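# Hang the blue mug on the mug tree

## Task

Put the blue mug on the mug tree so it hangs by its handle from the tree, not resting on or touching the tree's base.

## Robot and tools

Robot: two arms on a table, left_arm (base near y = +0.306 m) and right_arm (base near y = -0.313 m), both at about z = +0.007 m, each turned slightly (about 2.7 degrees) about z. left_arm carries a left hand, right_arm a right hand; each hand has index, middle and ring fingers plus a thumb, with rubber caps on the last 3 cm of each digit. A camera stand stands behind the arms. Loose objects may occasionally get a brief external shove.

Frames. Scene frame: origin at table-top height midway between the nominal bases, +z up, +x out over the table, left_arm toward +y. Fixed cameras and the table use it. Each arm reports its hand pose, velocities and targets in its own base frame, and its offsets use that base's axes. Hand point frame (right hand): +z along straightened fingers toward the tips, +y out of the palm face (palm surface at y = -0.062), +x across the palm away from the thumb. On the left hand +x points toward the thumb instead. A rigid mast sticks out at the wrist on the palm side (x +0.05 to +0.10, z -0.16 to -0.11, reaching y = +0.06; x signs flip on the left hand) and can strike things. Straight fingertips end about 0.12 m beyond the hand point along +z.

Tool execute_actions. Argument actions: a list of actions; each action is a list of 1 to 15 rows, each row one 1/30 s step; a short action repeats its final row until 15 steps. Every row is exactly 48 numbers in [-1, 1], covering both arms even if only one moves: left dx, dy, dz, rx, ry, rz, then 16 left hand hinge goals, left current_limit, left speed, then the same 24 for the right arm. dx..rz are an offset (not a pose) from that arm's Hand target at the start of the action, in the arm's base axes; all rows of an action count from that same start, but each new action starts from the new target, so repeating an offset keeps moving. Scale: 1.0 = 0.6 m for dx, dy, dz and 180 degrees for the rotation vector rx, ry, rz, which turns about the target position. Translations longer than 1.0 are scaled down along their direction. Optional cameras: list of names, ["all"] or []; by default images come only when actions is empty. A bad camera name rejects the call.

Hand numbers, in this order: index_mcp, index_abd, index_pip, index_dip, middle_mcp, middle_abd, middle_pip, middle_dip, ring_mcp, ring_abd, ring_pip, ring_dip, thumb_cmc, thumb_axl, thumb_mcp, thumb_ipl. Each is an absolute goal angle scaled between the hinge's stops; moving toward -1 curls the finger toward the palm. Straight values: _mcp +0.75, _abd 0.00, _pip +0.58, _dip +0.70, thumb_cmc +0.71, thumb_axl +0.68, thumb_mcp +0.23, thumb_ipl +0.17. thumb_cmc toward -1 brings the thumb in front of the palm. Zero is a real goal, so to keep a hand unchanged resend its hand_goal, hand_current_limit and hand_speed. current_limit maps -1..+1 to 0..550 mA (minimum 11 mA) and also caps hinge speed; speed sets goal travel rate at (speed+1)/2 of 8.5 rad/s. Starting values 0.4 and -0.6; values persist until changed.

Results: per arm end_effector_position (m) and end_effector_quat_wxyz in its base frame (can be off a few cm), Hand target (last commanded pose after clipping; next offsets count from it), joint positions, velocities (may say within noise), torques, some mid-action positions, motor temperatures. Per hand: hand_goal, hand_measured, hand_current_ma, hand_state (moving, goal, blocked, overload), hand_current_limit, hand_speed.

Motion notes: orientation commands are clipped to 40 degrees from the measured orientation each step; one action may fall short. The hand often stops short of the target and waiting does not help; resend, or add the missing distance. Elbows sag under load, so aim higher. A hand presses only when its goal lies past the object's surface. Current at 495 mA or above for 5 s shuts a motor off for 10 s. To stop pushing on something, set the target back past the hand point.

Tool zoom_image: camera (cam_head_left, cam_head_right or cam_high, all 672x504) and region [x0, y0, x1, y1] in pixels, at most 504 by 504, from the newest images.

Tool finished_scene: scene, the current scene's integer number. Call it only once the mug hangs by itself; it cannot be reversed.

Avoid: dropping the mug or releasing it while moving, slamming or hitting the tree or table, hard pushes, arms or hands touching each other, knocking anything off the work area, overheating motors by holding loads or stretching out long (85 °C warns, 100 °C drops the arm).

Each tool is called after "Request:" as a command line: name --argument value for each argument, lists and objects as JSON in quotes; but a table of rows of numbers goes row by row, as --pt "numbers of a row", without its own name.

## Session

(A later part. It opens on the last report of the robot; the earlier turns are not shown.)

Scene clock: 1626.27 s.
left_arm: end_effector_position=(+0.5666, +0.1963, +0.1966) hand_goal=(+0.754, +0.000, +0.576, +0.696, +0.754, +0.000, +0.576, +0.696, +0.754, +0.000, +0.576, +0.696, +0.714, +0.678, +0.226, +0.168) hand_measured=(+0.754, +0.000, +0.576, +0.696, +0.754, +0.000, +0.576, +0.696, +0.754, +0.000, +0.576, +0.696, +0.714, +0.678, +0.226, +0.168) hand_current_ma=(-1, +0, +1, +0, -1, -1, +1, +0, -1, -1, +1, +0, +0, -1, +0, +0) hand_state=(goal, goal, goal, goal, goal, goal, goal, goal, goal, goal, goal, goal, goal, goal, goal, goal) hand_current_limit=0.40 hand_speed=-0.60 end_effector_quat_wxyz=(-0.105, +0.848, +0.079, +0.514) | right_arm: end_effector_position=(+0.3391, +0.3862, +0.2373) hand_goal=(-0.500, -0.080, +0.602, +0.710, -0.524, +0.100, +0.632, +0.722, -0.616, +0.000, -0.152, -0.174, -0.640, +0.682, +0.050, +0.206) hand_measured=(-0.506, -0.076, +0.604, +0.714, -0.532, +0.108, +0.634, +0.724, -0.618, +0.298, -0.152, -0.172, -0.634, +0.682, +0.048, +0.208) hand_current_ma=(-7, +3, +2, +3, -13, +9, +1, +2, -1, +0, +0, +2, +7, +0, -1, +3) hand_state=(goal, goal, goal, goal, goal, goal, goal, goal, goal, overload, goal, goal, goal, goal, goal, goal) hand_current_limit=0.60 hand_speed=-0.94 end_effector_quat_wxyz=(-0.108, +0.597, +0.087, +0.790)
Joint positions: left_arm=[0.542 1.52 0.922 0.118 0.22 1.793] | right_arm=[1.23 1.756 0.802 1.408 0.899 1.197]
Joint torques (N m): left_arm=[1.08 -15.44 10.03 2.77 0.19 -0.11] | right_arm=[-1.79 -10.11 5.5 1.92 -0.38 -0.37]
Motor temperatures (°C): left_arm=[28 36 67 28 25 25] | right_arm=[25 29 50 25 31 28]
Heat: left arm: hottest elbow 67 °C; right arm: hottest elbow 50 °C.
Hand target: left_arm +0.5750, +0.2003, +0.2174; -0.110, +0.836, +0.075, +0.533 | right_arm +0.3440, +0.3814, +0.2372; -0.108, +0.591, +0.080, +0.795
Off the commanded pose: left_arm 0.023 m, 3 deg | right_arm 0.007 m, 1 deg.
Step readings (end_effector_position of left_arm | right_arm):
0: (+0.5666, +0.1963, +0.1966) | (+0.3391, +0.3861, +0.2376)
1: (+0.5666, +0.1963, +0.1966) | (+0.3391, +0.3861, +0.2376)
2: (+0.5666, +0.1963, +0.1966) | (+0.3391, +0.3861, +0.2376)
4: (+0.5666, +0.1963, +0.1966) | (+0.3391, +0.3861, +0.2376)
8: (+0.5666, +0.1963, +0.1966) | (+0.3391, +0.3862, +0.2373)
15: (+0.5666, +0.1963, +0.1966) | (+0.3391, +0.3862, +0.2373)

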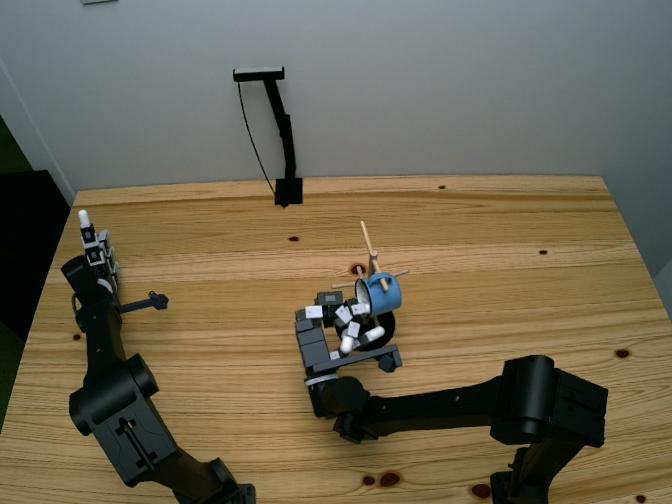

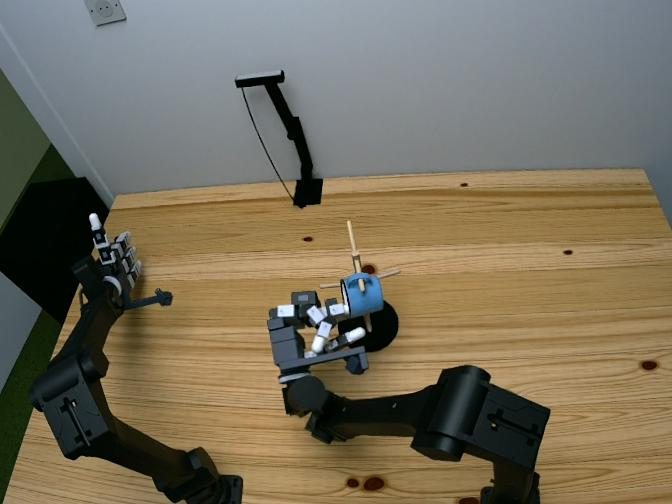

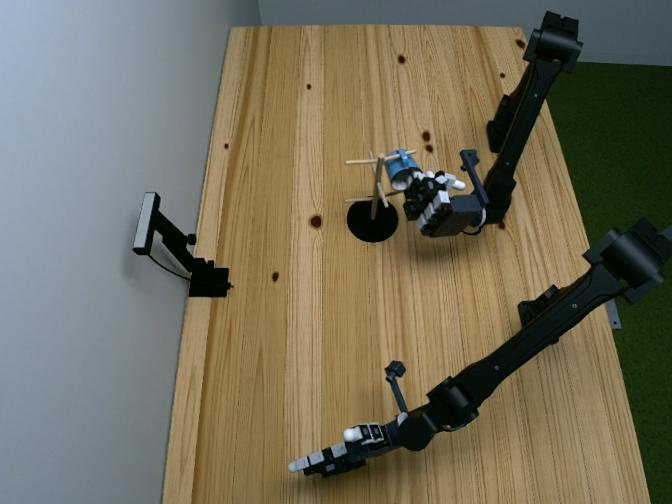

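Request:
execute_actions --actions '[[[0,0,0,0,0,0,0.754,0,0.576,0.696,0.754,0,0.576,0.696,0.754,0,0.576,0.696,0.714,0.678,0.226,0.168,0.4,-0.6,0,0,0,0,0,0,-0.46,-0.08,0.602,0.71,-0.485,0.1,0.632,0.722,-0.617,0,-0.153,-0.174,-0.64,0.682,0.15,0.206,0.6,-0.92]]]' --cameras '["all"]'

Request:
zoom_image --camera "cam_head_left" --region '[320, 250, 440, 370]'

Request:
zoom_image --camera "cam_high" --region '[365, 125, 485, 245]'

Scene clock: 1642.37 s.
left_arm: end_effector_position=(+0.5666, +0.1963, +0.1966) hand_goal=(+0.754, +0.000, +0.576, +0.696, +0.754, +0.000, +0.576, +0.696, +0.754, +0.000, +0.576, +0.696, +0.714, +0.678, +0.226, +0.168) hand_measured=(+0.754, +0.000, +0.576, +0.696, +0.754, +0.000, +0.576, +0.696, +0.754, +0.000, +0.576, +0.696, +0.714, +0.678, +0.226, +0.168) hand_current_ma=(-1, +0, +1, +0, -1, -1, +1, +0, -1, -1, +1, +0, +0, -1, +0, +0) hand_state=(goal, goal, goal, goal, goal, goal, goal, goal, goal, goal, goal, goal, goal, goal, goal, goal) hand_current_limit=0.40 hand_speed=-0.60 end_effector_quat_wxyz=(-0.105, +0.848, +0.079, +0.514) | right_arm: end_effector_position=(+0.3391, +0.3862, +0.2373) hand_goal=(-0.460, -0.080, +0.602, +0.710, -0.484, +0.100, +0.632, +0.722, -0.616, +0.000, -0.152, -0.174, -0.640, +0.682, +0.150, +0.206) hand_measured=(-0.466, -0.076, +0.604, +0.712, -0.492, +0.108, +0.634, +0.724, -0.618, +0.298, -0.152, -0.172, -0.634, +0.682, +0.148, +0.208) hand_current_ma=(-9, +3, +2, +3, -13, +9, +1, +2, -1, +0, +0, +2, +7, +0, -1, +3) hand_state=(goal, goal, goal, goal, goal, goal, goal, goal, goal, overload, goal, goal, goal, goal, goal, goal) hand_current_limit=0.60 hand_speed=-0.92 end_effector_quat_wxyz=(-0.108, +0.597, +0.087, +0.790)
Joint positions: left_arm=[0.542 1.52 0.922 0.118 0.22 1.793] | right_arm=[1.23 1.756 0.802 1.408 0.899 1.197]
Joint torques (N m): left_arm=[1.08 -15.38 10.03 2.77 0.19 -0.11] | right_arm=[-1.67 -10.11 5.5 1.88 -0.4 -0.37]
Motor temperatures (°C): left_arm=[28 36 67 28 25 25] | right_arm=[25 28 50 25 31 28]
Heat: left arm: hottest elbow 67 °C; right arm: hottest elbow 50 °C.
Hand target: left_arm +0.5750, +0.2003, +0.2174; -0.110, +0.836, +0.075, +0.533 | right_arm +0.3440, +0.3814, +0.2372; -0.108, +0.591, +0.080, +0.795
Off the commanded pose: left_arm 0.023 m, 3 deg | right_arm 0.007 m, 1 deg.
Step readings (end_effector_position of left_arm | right_arm):
0: (+0.5666, +0.1963, +0.1966) | (+0.3391, +0.3862, +0.2373)
1: (+0.5666, +0.1963, +0.1966) | (+0.3391, +0.3862, +0.2373)
2: (+0.5666, +0.1963, +0.1966) | (+0.3391, +0.3862, +0.2373)
4: (+0.5666, +0.1963, +0.1966) | (+0.3391, +0.3862, +0.2373)
8: (+0.5666, +0.1963, +0.1966) | (+0.3391, +0.3862, +0.2373)
15: (+0.5666, +0.1963, +0.1966) | (+0.3391, +0.3862, +0.2373)

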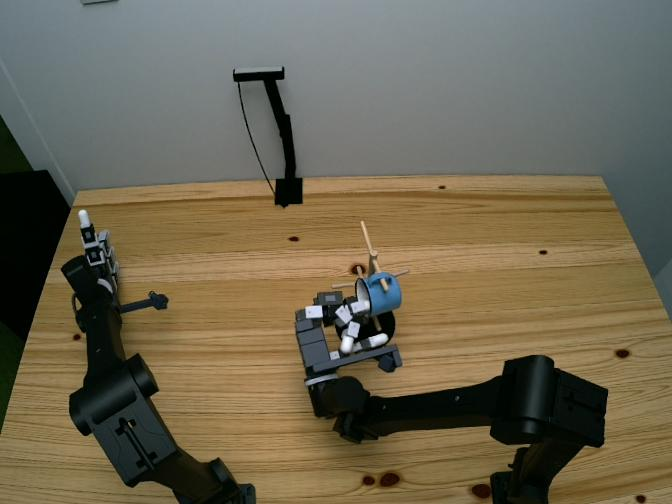

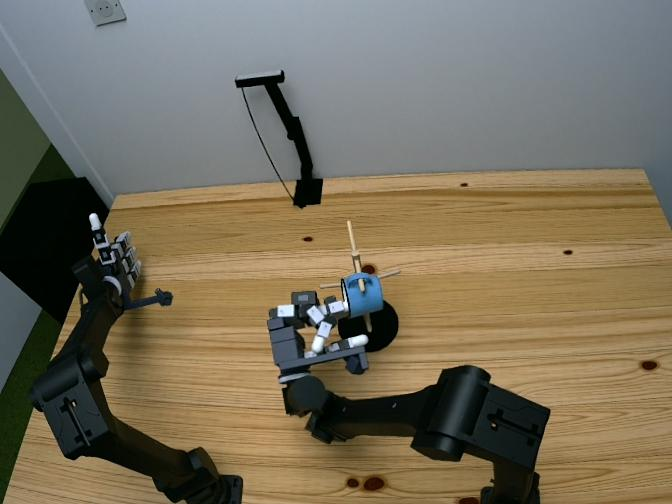

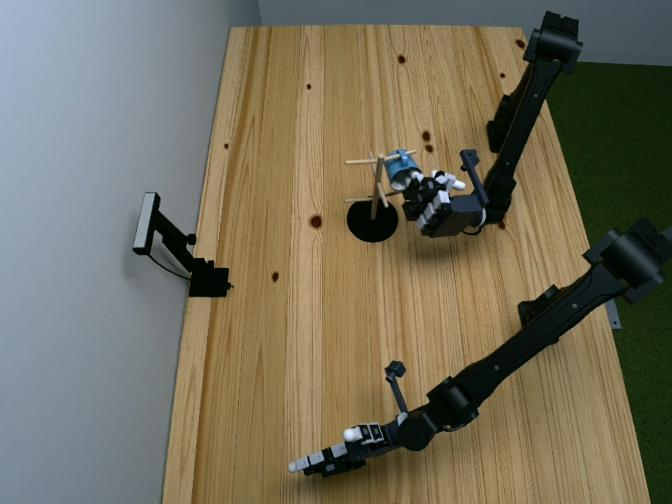

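Scaled by 4.200 from the camera's 672x504 image, which has a finer 960x720 frame.

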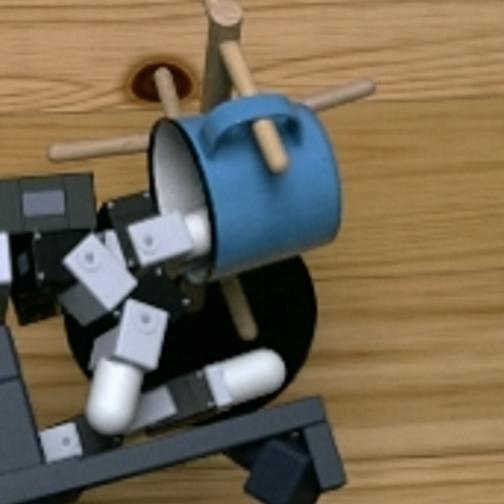

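Scaled by 4.200 from the camera's 672x504 image, which has a finer 960x720 frame.

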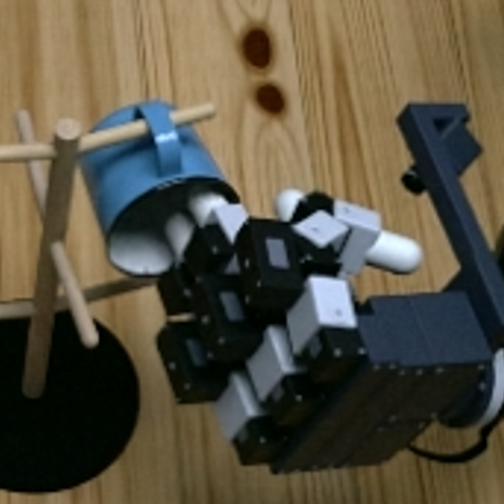

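Request:
execute_actions --actions '[[[0,0,0,0,0,0,0.754,0,0.576,0.696,0.754,0,0.576,0.696,0.754,0,0.576,0.696,0.714,0.678,0.226,0.168,0.4,-0.6,-0.002,0.008,0,0,0,0,-0.46,-0.08,0.602,0.71,-0.485,0.1,0.632,0.722,-0.617,0,-0.153,-0.174,-0.64,0.682,0.15,0.206,0.6,-0.92],[0,0,0,0,0,0,0.754,0,0.576,0.696,0.754,0,0.576,0.696,0.754,0,0.576,0.696,0.714,0.678,0.226,0.168,0.4,-0.6,-0.004,0.016,0,0,0,0,-0.46,-0.08,0.602,0.71,-0.485,0.1,0.632,0.722,-0.617,0,-0.153,-0.174,-0.64,0.682,0.15,0.206,0.6,-0.92],[0,0,0,0,0,0,0.754,0,0.576,0.696,0.754,0,0.576,0.696,0.754,0,0.576,0.696,0.714,0.678,0.226,0.168,0.4,-0.6,-0.006,0.024,0,0,0,0,-0.46,-0.08,0.602,0.71,-0.485,0.1,0.632,0.722,-0.617,0,-0.153,-0.174,-0.64,0.682,0.15,0.206,0.6,-0.92],[0,0,0,0,0,0,0.754,0,0.576,0.696,0.754,0,0.576,0.696,0.754,0,0.576,0.696,0.714,0.678,0.226,0.168,0.4,-0.6,-0.008,0.032,0,0,0,0,-0.46,-0.08,0.602,0.71,-0.485,0.1,0.632,0.722,-0.617,0,-0.153,-0.174,-0.64,0.682,0.15,0.206,0.6,-0.92],[0,0,0,0,0,0,0.754,0,0.576,0.696,0.754,0,0.576,0.696,0.754,0,0.576,0.696,0.714,0.678,0.226,0.168,0.4,-0.6,-0.01,0.04,0,0,0,0,-0.46,-0.08,0.602,0.71,-0.485,0.1,0.632,0.722,-0.617,0,-0.153,-0.174,-0.64,0.682,0.15,0.206,0.6,-0.92]]]' --cameras '["cam_head_left","cam_high"]'

Request:
zoom_image --camera "cam_head_left" --region '[320, 250, 440, 370]'

Request:
zoom_image --camera "cam_high" --region '[365, 125, 485, 245]'

Scene clock: 1655.77 s.
left_arm: end_effector_position=(+0.5666, +0.1963, +0.1966) hand_goal=(+0.754, +0.000, +0.576, +0.696, +0.754, +0.000, +0.576, +0.696, +0.754, +0.000, +0.576, +0.696, +0.714, +0.678, +0.226, +0.168) hand_measured=(+0.754, +0.000, +0.576, +0.696, +0.754, +0.000, +0.576, +0.696, +0.754, +0.000, +0.576, +0.696, +0.714, +0.678, +0.226, +0.168) hand_current_ma=(-1, +0, +1, +0, -1, -1, +1, +0, -1, -1, +1, +0, +0, -1, +0, +0) hand_state=(goal, goal, goal, goal, goal, goal, goal, goal, goal, goal, goal, goal, goal, goal, goal, goal) hand_current_limit=0.40 hand_speed=-0.60 end_effector_quat_wxyz=(-0.105, +0.848, +0.079, +0.514) | right_arm: end_effector_position=(+0.3403, +0.3910, +0.2247) hand_goal=(-0.460, -0.080, +0.602, +0.710, -0.484, +0.100, +0.632, +0.722, -0.616, +0.000, -0.152, -0.174, -0.640, +0.682, +0.150, +0.206) hand_measured=(-0.454, -0.086, +0.606, +0.712, -0.488, +0.098, +0.634, +0.724, -0.618, +0.300, -0.152, -0.172, -0.634, +0.682, +0.150, +0.208) hand_current_ma=(+8, -6, +4, +3, -4, -1, +1, +2, -1, +0, +0, +2, +8, +0, -1, +3) hand_state=(goal, goal, goal, goal, goal, goal, goal, goal, goal, overload, goal, goal, goal, goal, goal, goal) hand_current_limit=0.60 hand_speed=-0.92 end_effector_quat_wxyz=(-0.090, +0.603, +0.094, +0.787)
Joint positions: left_arm=[0.542 1.52 0.922 0.118 0.22 1.793] | right_arm=[1.233 1.795 0.819 1.408 0.919 1.179]
Joint torques (N m): left_arm=[1.08 -15.38 10.04 2.78 0.19 -0.11] | right_arm=[0.09 -10.4 8.44 1.73 -0.1 -0.39]
Motor temperatures (°C): left_arm=[28 36 67 28 25 25] | right_arm=[25 28 50 25 31 28]
Heat: left arm: hottest elbow 67 °C; right arm: hottest elbow 50 °C.
Hand target: left_arm +0.5750, +0.2003, +0.2174; -0.110, +0.836, +0.075, +0.533 | right_arm +0.3380, +0.4054, +0.2373; -0.108, +0.591, +0.080, +0.795
Off the commanded pose: left_arm 0.023 m, 3 deg | right_arm 0.019 m, 3 deg.
Step readings (end_effector_position of left_arm | right_arm):
0: (+0.5666, +0.1963, +0.1966) | (+0.3391, +0.3862, +0.2373)
1: (+0.5666, +0.1963, +0.1966) | (+0.3391, +0.3862, +0.2371)
2: (+0.5666, +0.1963, +0.1966) | (+0.3392, +0.3861, +0.2364)
4: (+0.5666, +0.1963, +0.1966) | (+0.3393, +0.3855, +0.2326)
8: (+0.5666, +0.1963, +0.1966) | (+0.3398, +0.3893, +0.2253)
15: (+0.5666, +0.1963, +0.1966) | (+0.3403, +0.3910, +0.2247)
Images, in order (width x height): cam_head_left 672x504, cam_high 672x504.

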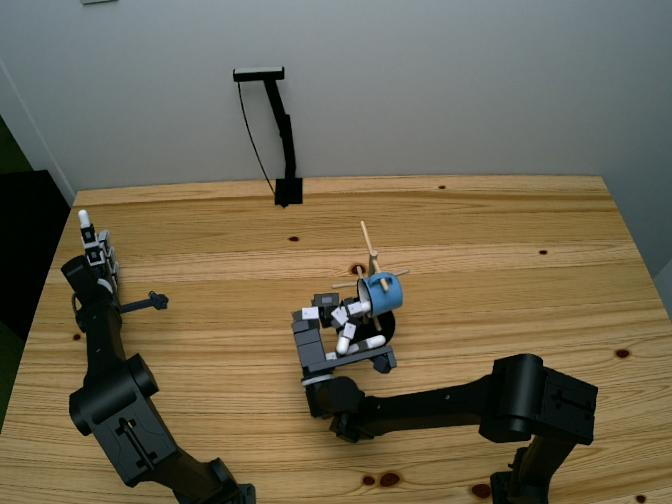

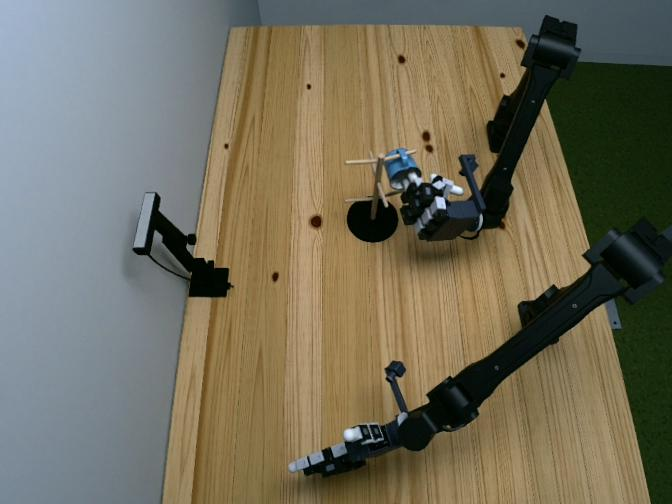

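Scaled by 4.200 from the camera's 672x504 image, which has a finer 960x720 frame.

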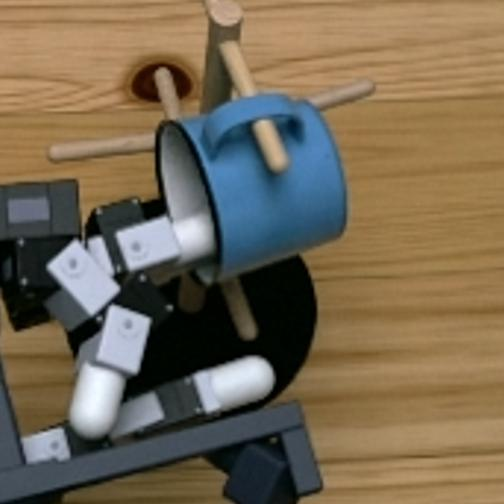

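Scaled by 4.200 from the camera's 672x504 image, which has a finer 960x720 frame.

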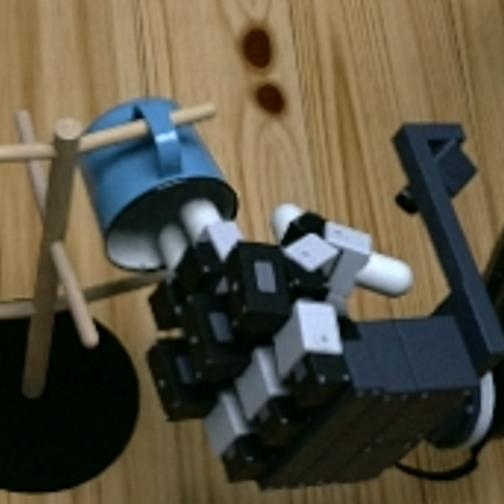

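Request:
execute_actions --actions '[[[0,0,0,0,0,0,0.754,0,0.576,0.696,0.754,0,0.576,0.696,0.754,0,0.576,0.696,0.714,0.678,0.226,0.168,0.4,-0.6,-0.002,0.008,0.006,0,0,0,-0.46,-0.08,0.602,0.71,-0.485,0.1,0.632,0.722,-0.617,0,-0.153,-0.174,-0.64,0.682,0.15,0.206,0.6,-0.92],[0,0,0,0,0,0,0.754,0,0.576,0.696,0.754,0,0.576,0.696,0.754,0,0.576,0.696,0.714,0.678,0.226,0.168,0.4,-0.6,-0.004,0.016,0.012,0,0,0,-0.46,-0.08,0.602,0.71,-0.485,0.1,0.632,0.722,-0.617,0,-0.153,-0.174,-0.64,0.682,0.15,0.206,0.6,-0.92],[0,0,0,0,0,0,0.754,0,0.576,0.696,0.754,0,0.576,0.696,0.754,0,0.576,0.696,0.714,0.678,0.226,0.168,0.4,-0.6,-0.006,0.024,0.014,0,0,0,-0.46,-0.08,0.602,0.71,-0.485,0.1,0.632,0.722,-0.617,0,-0.153,-0.174,-0.64,0.682,0.15,0.206,0.6,-0.92],[0,0,0,0,0,0,0.754,0,0.576,0.696,0.754,0,0.576,0.696,0.754,0,0.576,0.696,0.714,0.678,0.226,0.168,0.4,-0.6,-0.008,0.032,0.014,0,0,0,-0.46,-0.08,0.602,0.71,-0.485,0.1,0.632,0.722,-0.617,0,-0.153,-0.174,-0.64,0.682,0.15,0.206,0.6,-0.92],[0,0,0,0,0,0,0.754,0,0.576,0.696,0.754,0,0.576,0.696,0.754,0,0.576,0.696,0.714,0.678,0.226,0.168,0.4,-0.6,-0.01,0.04,0.014,0,0,0,-0.46,-0.08,0.602,0.71,-0.485,0.1,0.632,0.722,-0.617,0,-0.153,-0.174,-0.64,0.682,0.15,0.206,0.6,-0.92]]]' --cameras '["cam_head_left","cam_high"]'

Request:
zoom_image --camera "cam_head_left" --region '[320, 250, 440, 370]'

Request:
zoom_image --camera "cam_high" --region '[365, 125, 485, 245]'

Scene clock: 1668.27 s.
left_arm: end_effector_position=(+0.5666, +0.1963, +0.1966) hand_goal=(+0.754, +0.000, +0.576, +0.696, +0.754, +0.000, +0.576, +0.696, +0.754, +0.000, +0.576, +0.696, +0.714, +0.678, +0.226, +0.168) hand_measured=(+0.754, +0.000, +0.576, +0.696, +0.754, +0.000, +0.576, +0.696, +0.754, +0.000, +0.576, +0.696, +0.714, +0.678, +0.226, +0.168) hand_current_ma=(-1, +0, +1, +0, -1, -1, +1, +0, -1, -1, +1, +0, +0, -1, +0, +0) hand_state=(goal, goal, goal, goal, goal, goal, goal, goal, goal, goal, goal, goal, goal, goal, goal, goal) hand_current_limit=0.40 hand_speed=-0.60 end_effector_quat_wxyz=(-0.105, +0.848, +0.079, +0.514) | right_arm: end_effector_position=(+0.3335, +0.4158, +0.2341) hand_goal=(-0.460, -0.080, +0.602, +0.710, -0.484, +0.100, +0.632, +0.722, -0.616, +0.000, -0.152, -0.174, -0.640, +0.682, +0.150, +0.206) hand_measured=(-0.460, -0.078, +0.604, +0.712, -0.488, +0.102, +0.634, +0.724, -0.618, +0.300, -0.152, -0.172, -0.634, +0.682, +0.150, +0.208) hand_current_ma=(+0, +1, +1, +3, -4, +1, +1, +2, -1, +0, +0, +2, +8, +0, -1, +3) hand_state=(goal, goal, goal, goal, goal, goal, goal, goal, goal, overload, goal, goal, goal, goal, goal, goal) hand_current_limit=0.60 hand_speed=-0.92 end_effector_quat_wxyz=(-0.104, +0.599, +0.080, +0.790)
Joint positions: left_arm=[0.542 1.52 0.922 0.118 0.22 1.793] | right_arm=[1.264 1.818 0.889 1.408 0.944 1.171]
Joint torques (N m): left_arm=[1.14 -15.44 10.03 2.78 0.19 -0.11] | right_arm=[0.09 -11.28 8.58 0.64 -0.18 -0.53]
Motor temperatures (°C): left_arm=[28 36 67 28 25 25] | right_arm=[25 29 51 25 31 28]
Heat: left arm: hottest elbow 67 °C; right arm: hottest elbow 51 °C.
Hand target: left_arm +0.5750, +0.2003, +0.2174; -0.110, +0.836, +0.075, +0.533 | right_arm +0.3320, +0.4294, +0.2456; -0.108, +0.591, +0.080, +0.795
Off the commanded pose: left_arm 0.023 m, 3 deg | right_arm 0.018 m, 1 deg.
Step readings (end_effector_position of left_arm | right_arm):
0: (+0.5666, +0.1963, +0.1966) | (+0.3403, +0.3910, +0.2247)
1: (+0.5666, +0.1963, +0.1966) | (+0.3402, +0.3910, +0.2248)
2: (+0.5666, +0.1963, +0.1966) | (+0.3401, +0.3909, +0.2251)
4: (+0.5666, +0.1963, +0.1966) | (+0.3394, +0.3937, +0.2277)
8: (+0.5666, +0.1963, +0.1966) | (+0.3355, +0.4096, +0.2344)
15: (+0.5666, +0.1963, +0.1966) | (+0.3335, +0.4157, +0.2345)
Images, in order (width x height): cam_head_left 672x504, cam_high 672x504.

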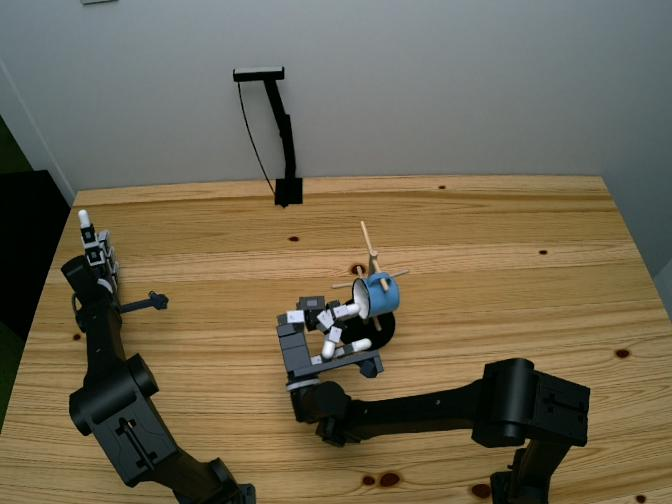

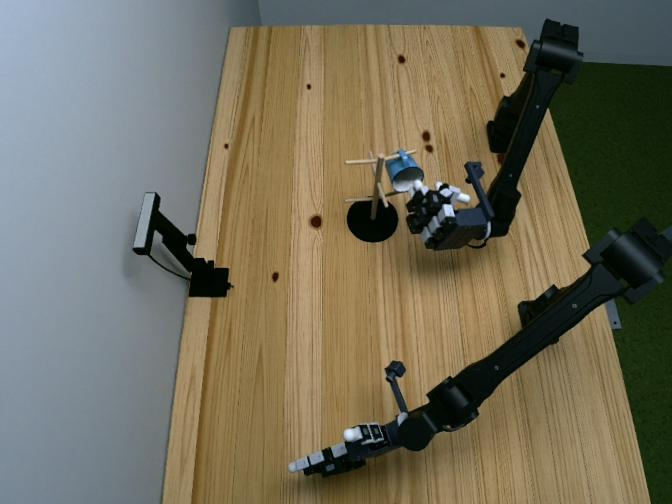

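Scaled by 4.200 from the camera's 672x504 image, which has a finer 960x720 frame.

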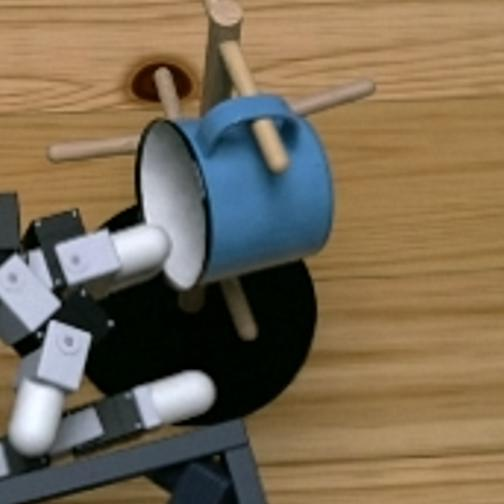

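Scaled by 4.200 from the camera's 672x504 image, which has a finer 960x720 frame.

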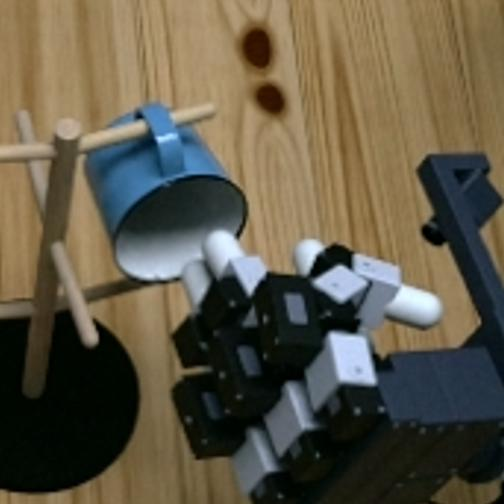

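Request:
execute_actions --actions '[[[0,0,0,0,0,0,0.754,0,0.576,0.696,0.754,0,0.576,0.696,0.754,0,0.576,0.696,0.714,0.678,0.226,0.168,0.4,-0.6,-0.003,0.01,0,0,0,0,-0.46,-0.08,0.602,0.71,-0.485,0.1,0.632,0.722,-0.617,0,-0.153,-0.174,-0.64,0.682,0.15,0.206,0.6,-0.92],[0,0,0,0,0,0,0.754,0,0.576,0.696,0.754,0,0.576,0.696,0.754,0,0.576,0.696,0.714,0.678,0.226,0.168,0.4,-0.6,-0.006,0.02,0.002,0,0,0,-0.46,-0.08,0.602,0.71,-0.485,0.1,0.632,0.722,-0.617,0,-0.153,-0.174,-0.64,0.682,0.15,0.206,0.6,-0.92],[0,0,0,0,0,0,0.754,0,0.576,0.696,0.754,0,0.576,0.696,0.754,0,0.576,0.696,0.714,0.678,0.226,0.168,0.4,-0.6,-0.01,0.03,0.003,0,0,0,-0.46,-0.08,0.602,0.71,-0.485,0.1,0.632,0.722,-0.617,0,-0.153,-0.174,-0.64,0.682,0.15,0.206,0.6,-0.92],[0,0,0,0,0,0,0.754,0,0.576,0.696,0.754,0,0.576,0.696,0.754,0,0.576,0.696,0.714,0.678,0.226,0.168,0.4,-0.6,-0.014,0.04,0.004,0,0,0,-0.46,-0.08,0.602,0.71,-0.485,0.1,0.632,0.722,-0.617,0,-0.153,-0.174,-0.64,0.682,0.15,0.206,0.6,-0.92],[0,0,0,0,0,0,0.754,0,0.576,0.696,0.754,0,0.576,0.696,0.754,0,0.576,0.696,0.714,0.678,0.226,0.168,0.4,-0.6,-0.018,0.05,0.005,0,0,0,-0.46,-0.08,0.602,0.71,-0.485,0.1,0.632,0.722,-0.617,0,-0.153,-0.174,-0.64,0.682,0.15,0.206,0.6,-0.92]]]' --cameras '["cam_head_left","cam_high"]'

Request:
zoom_image --camera "cam_head_left" --region '[320, 250, 440, 370]'

Request:
zoom_image --camera "cam_high" --region '[365, 125, 485, 245]'

Scene clock: 1680.20 s.
left_arm: end_effector_position=(+0.5666, +0.1963, +0.1966) hand_goal=(+0.754, +0.000, +0.576, +0.696, +0.754, +0.000, +0.576, +0.696, +0.754, +0.000, +0.576, +0.696, +0.714, +0.678, +0.226, +0.168) hand_measured=(+0.754, +0.000, +0.576, +0.696, +0.754, +0.000, +0.576, +0.696, +0.754, +0.000, +0.576, +0.696, +0.714, +0.678, +0.226, +0.168) hand_current_ma=(-1, +0, +1, +0, -1, -1, +1, +0, -1, -1, +1, +0, +0, -1, +0, +0) hand_state=(goal, goal, goal, goal, goal, goal, goal, goal, goal, goal, goal, goal, goal, goal, goal, goal) hand_current_limit=0.40 hand_speed=-0.60 end_effector_quat_wxyz=(-0.105, +0.848, +0.079, +0.514) | right_arm: end_effector_position=(+0.3231, +0.4455, +0.2344) hand_goal=(-0.460, -0.080, +0.602, +0.710, -0.484, +0.100, +0.632, +0.722, -0.616, +0.000, -0.152, -0.174, -0.640, +0.682, +0.150, +0.206) hand_measured=(-0.460, -0.078, +0.604, +0.712, -0.488, +0.102, +0.634, +0.724, -0.618, +0.300, -0.152, -0.172, -0.634, +0.682, +0.150, +0.208) hand_current_ma=(-1, +1, +1, +3, -4, +1, +1, +2, -1, +0, +0, +2, +8, +0, -1, +3) hand_state=(goal, goal, goal, goal, goal, goal, goal, goal, goal, overload, goal, goal, goal, goal, goal, goal) hand_current_limit=0.60 hand_speed=-0.92 end_effector_quat_wxyz=(-0.104, +0.599, +0.082, +0.790)
Joint positions: left_arm=[0.542 1.52 0.922 0.118 0.22 1.793] | right_arm=[1.301 1.867 0.967 1.399 0.976 1.141]
Joint torques (N m): left_arm=[1.14 -15.33 10.04 2.77 0.19 -0.11] | right_arm=[-0.03 -12.22 8.96 0.55 -0.18 -0.53]
Motor temperatures (°C): left_arm=[28 36 67 28 25 25] | right_arm=[24 30 52 25 31 28]
Heat: left arm: hottest elbow 67 °C; right arm: hottest elbow 52 °C.
Hand target: left_arm +0.5750, +0.2003, +0.2174; -0.110, +0.836, +0.075, +0.533 | right_arm +0.3211, +0.4594, +0.2485; -0.108, +0.592, +0.080, +0.795
Off the commanded pose: left_arm 0.023 m, 3 deg | right_arm 0.020 m, 1 deg.
Step readings (end_effector_position of left_arm | right_arm):
0: (+0.5666, +0.1963, +0.1966) | (+0.3335, +0.4158, +0.2341)
1: (+0.5666, +0.1963, +0.1966) | (+0.3333, +0.4158, +0.2339)
2: (+0.5666, +0.1963, +0.1966) | (+0.3325, +0.4163, +0.2337)
4: (+0.5666, +0.1963, +0.1966) | (+0.3290, +0.4221, +0.2334)
8: (+0.5666, +0.1963, +0.1966) | (+0.3269, +0.4394, +0.2346)
15: (+0.5666, +0.1963, +0.1966) | (+0.3233, +0.4454, +0.2341)
Images, in order (width x height): cam_head_left 672x504, cam_high 672x504.

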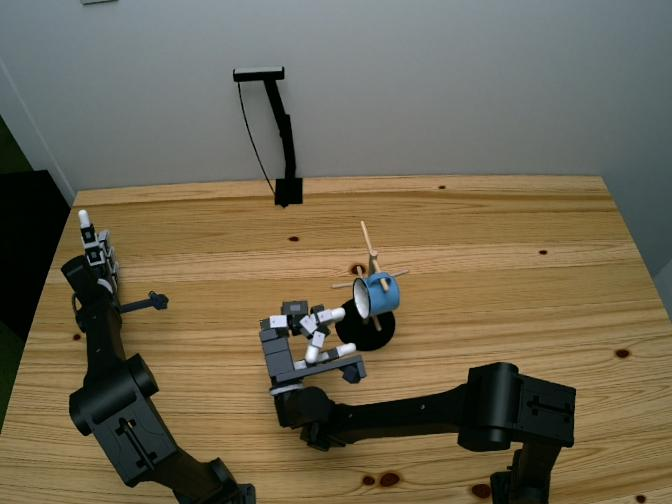

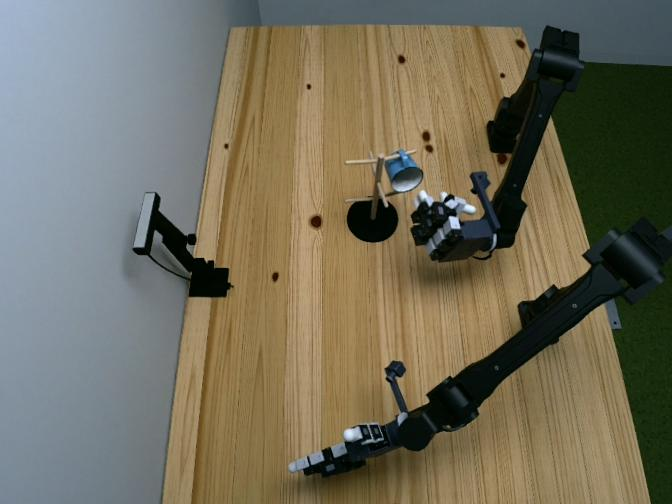

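Scaled by 4.200 from the camera's 672x504 image, which has a finer 960x720 frame.

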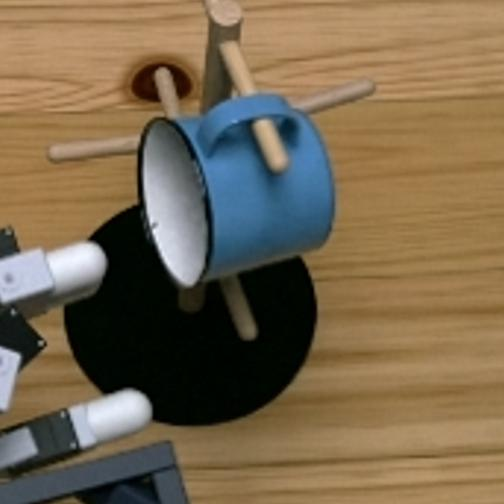

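Scaled by 4.200 from the camera's 672x504 image, which has a finer 960x720 frame.

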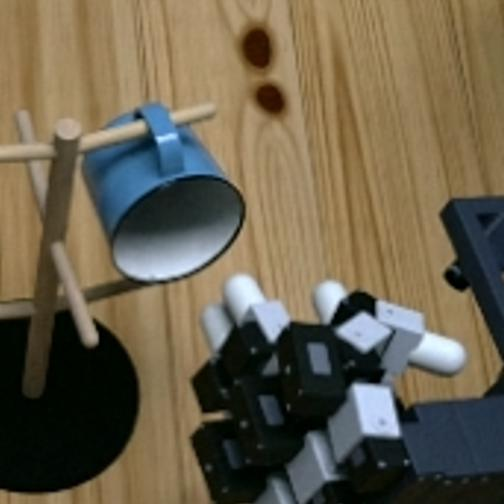

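Request:
finished_scene --scene 2

The scene is finished: the task was done.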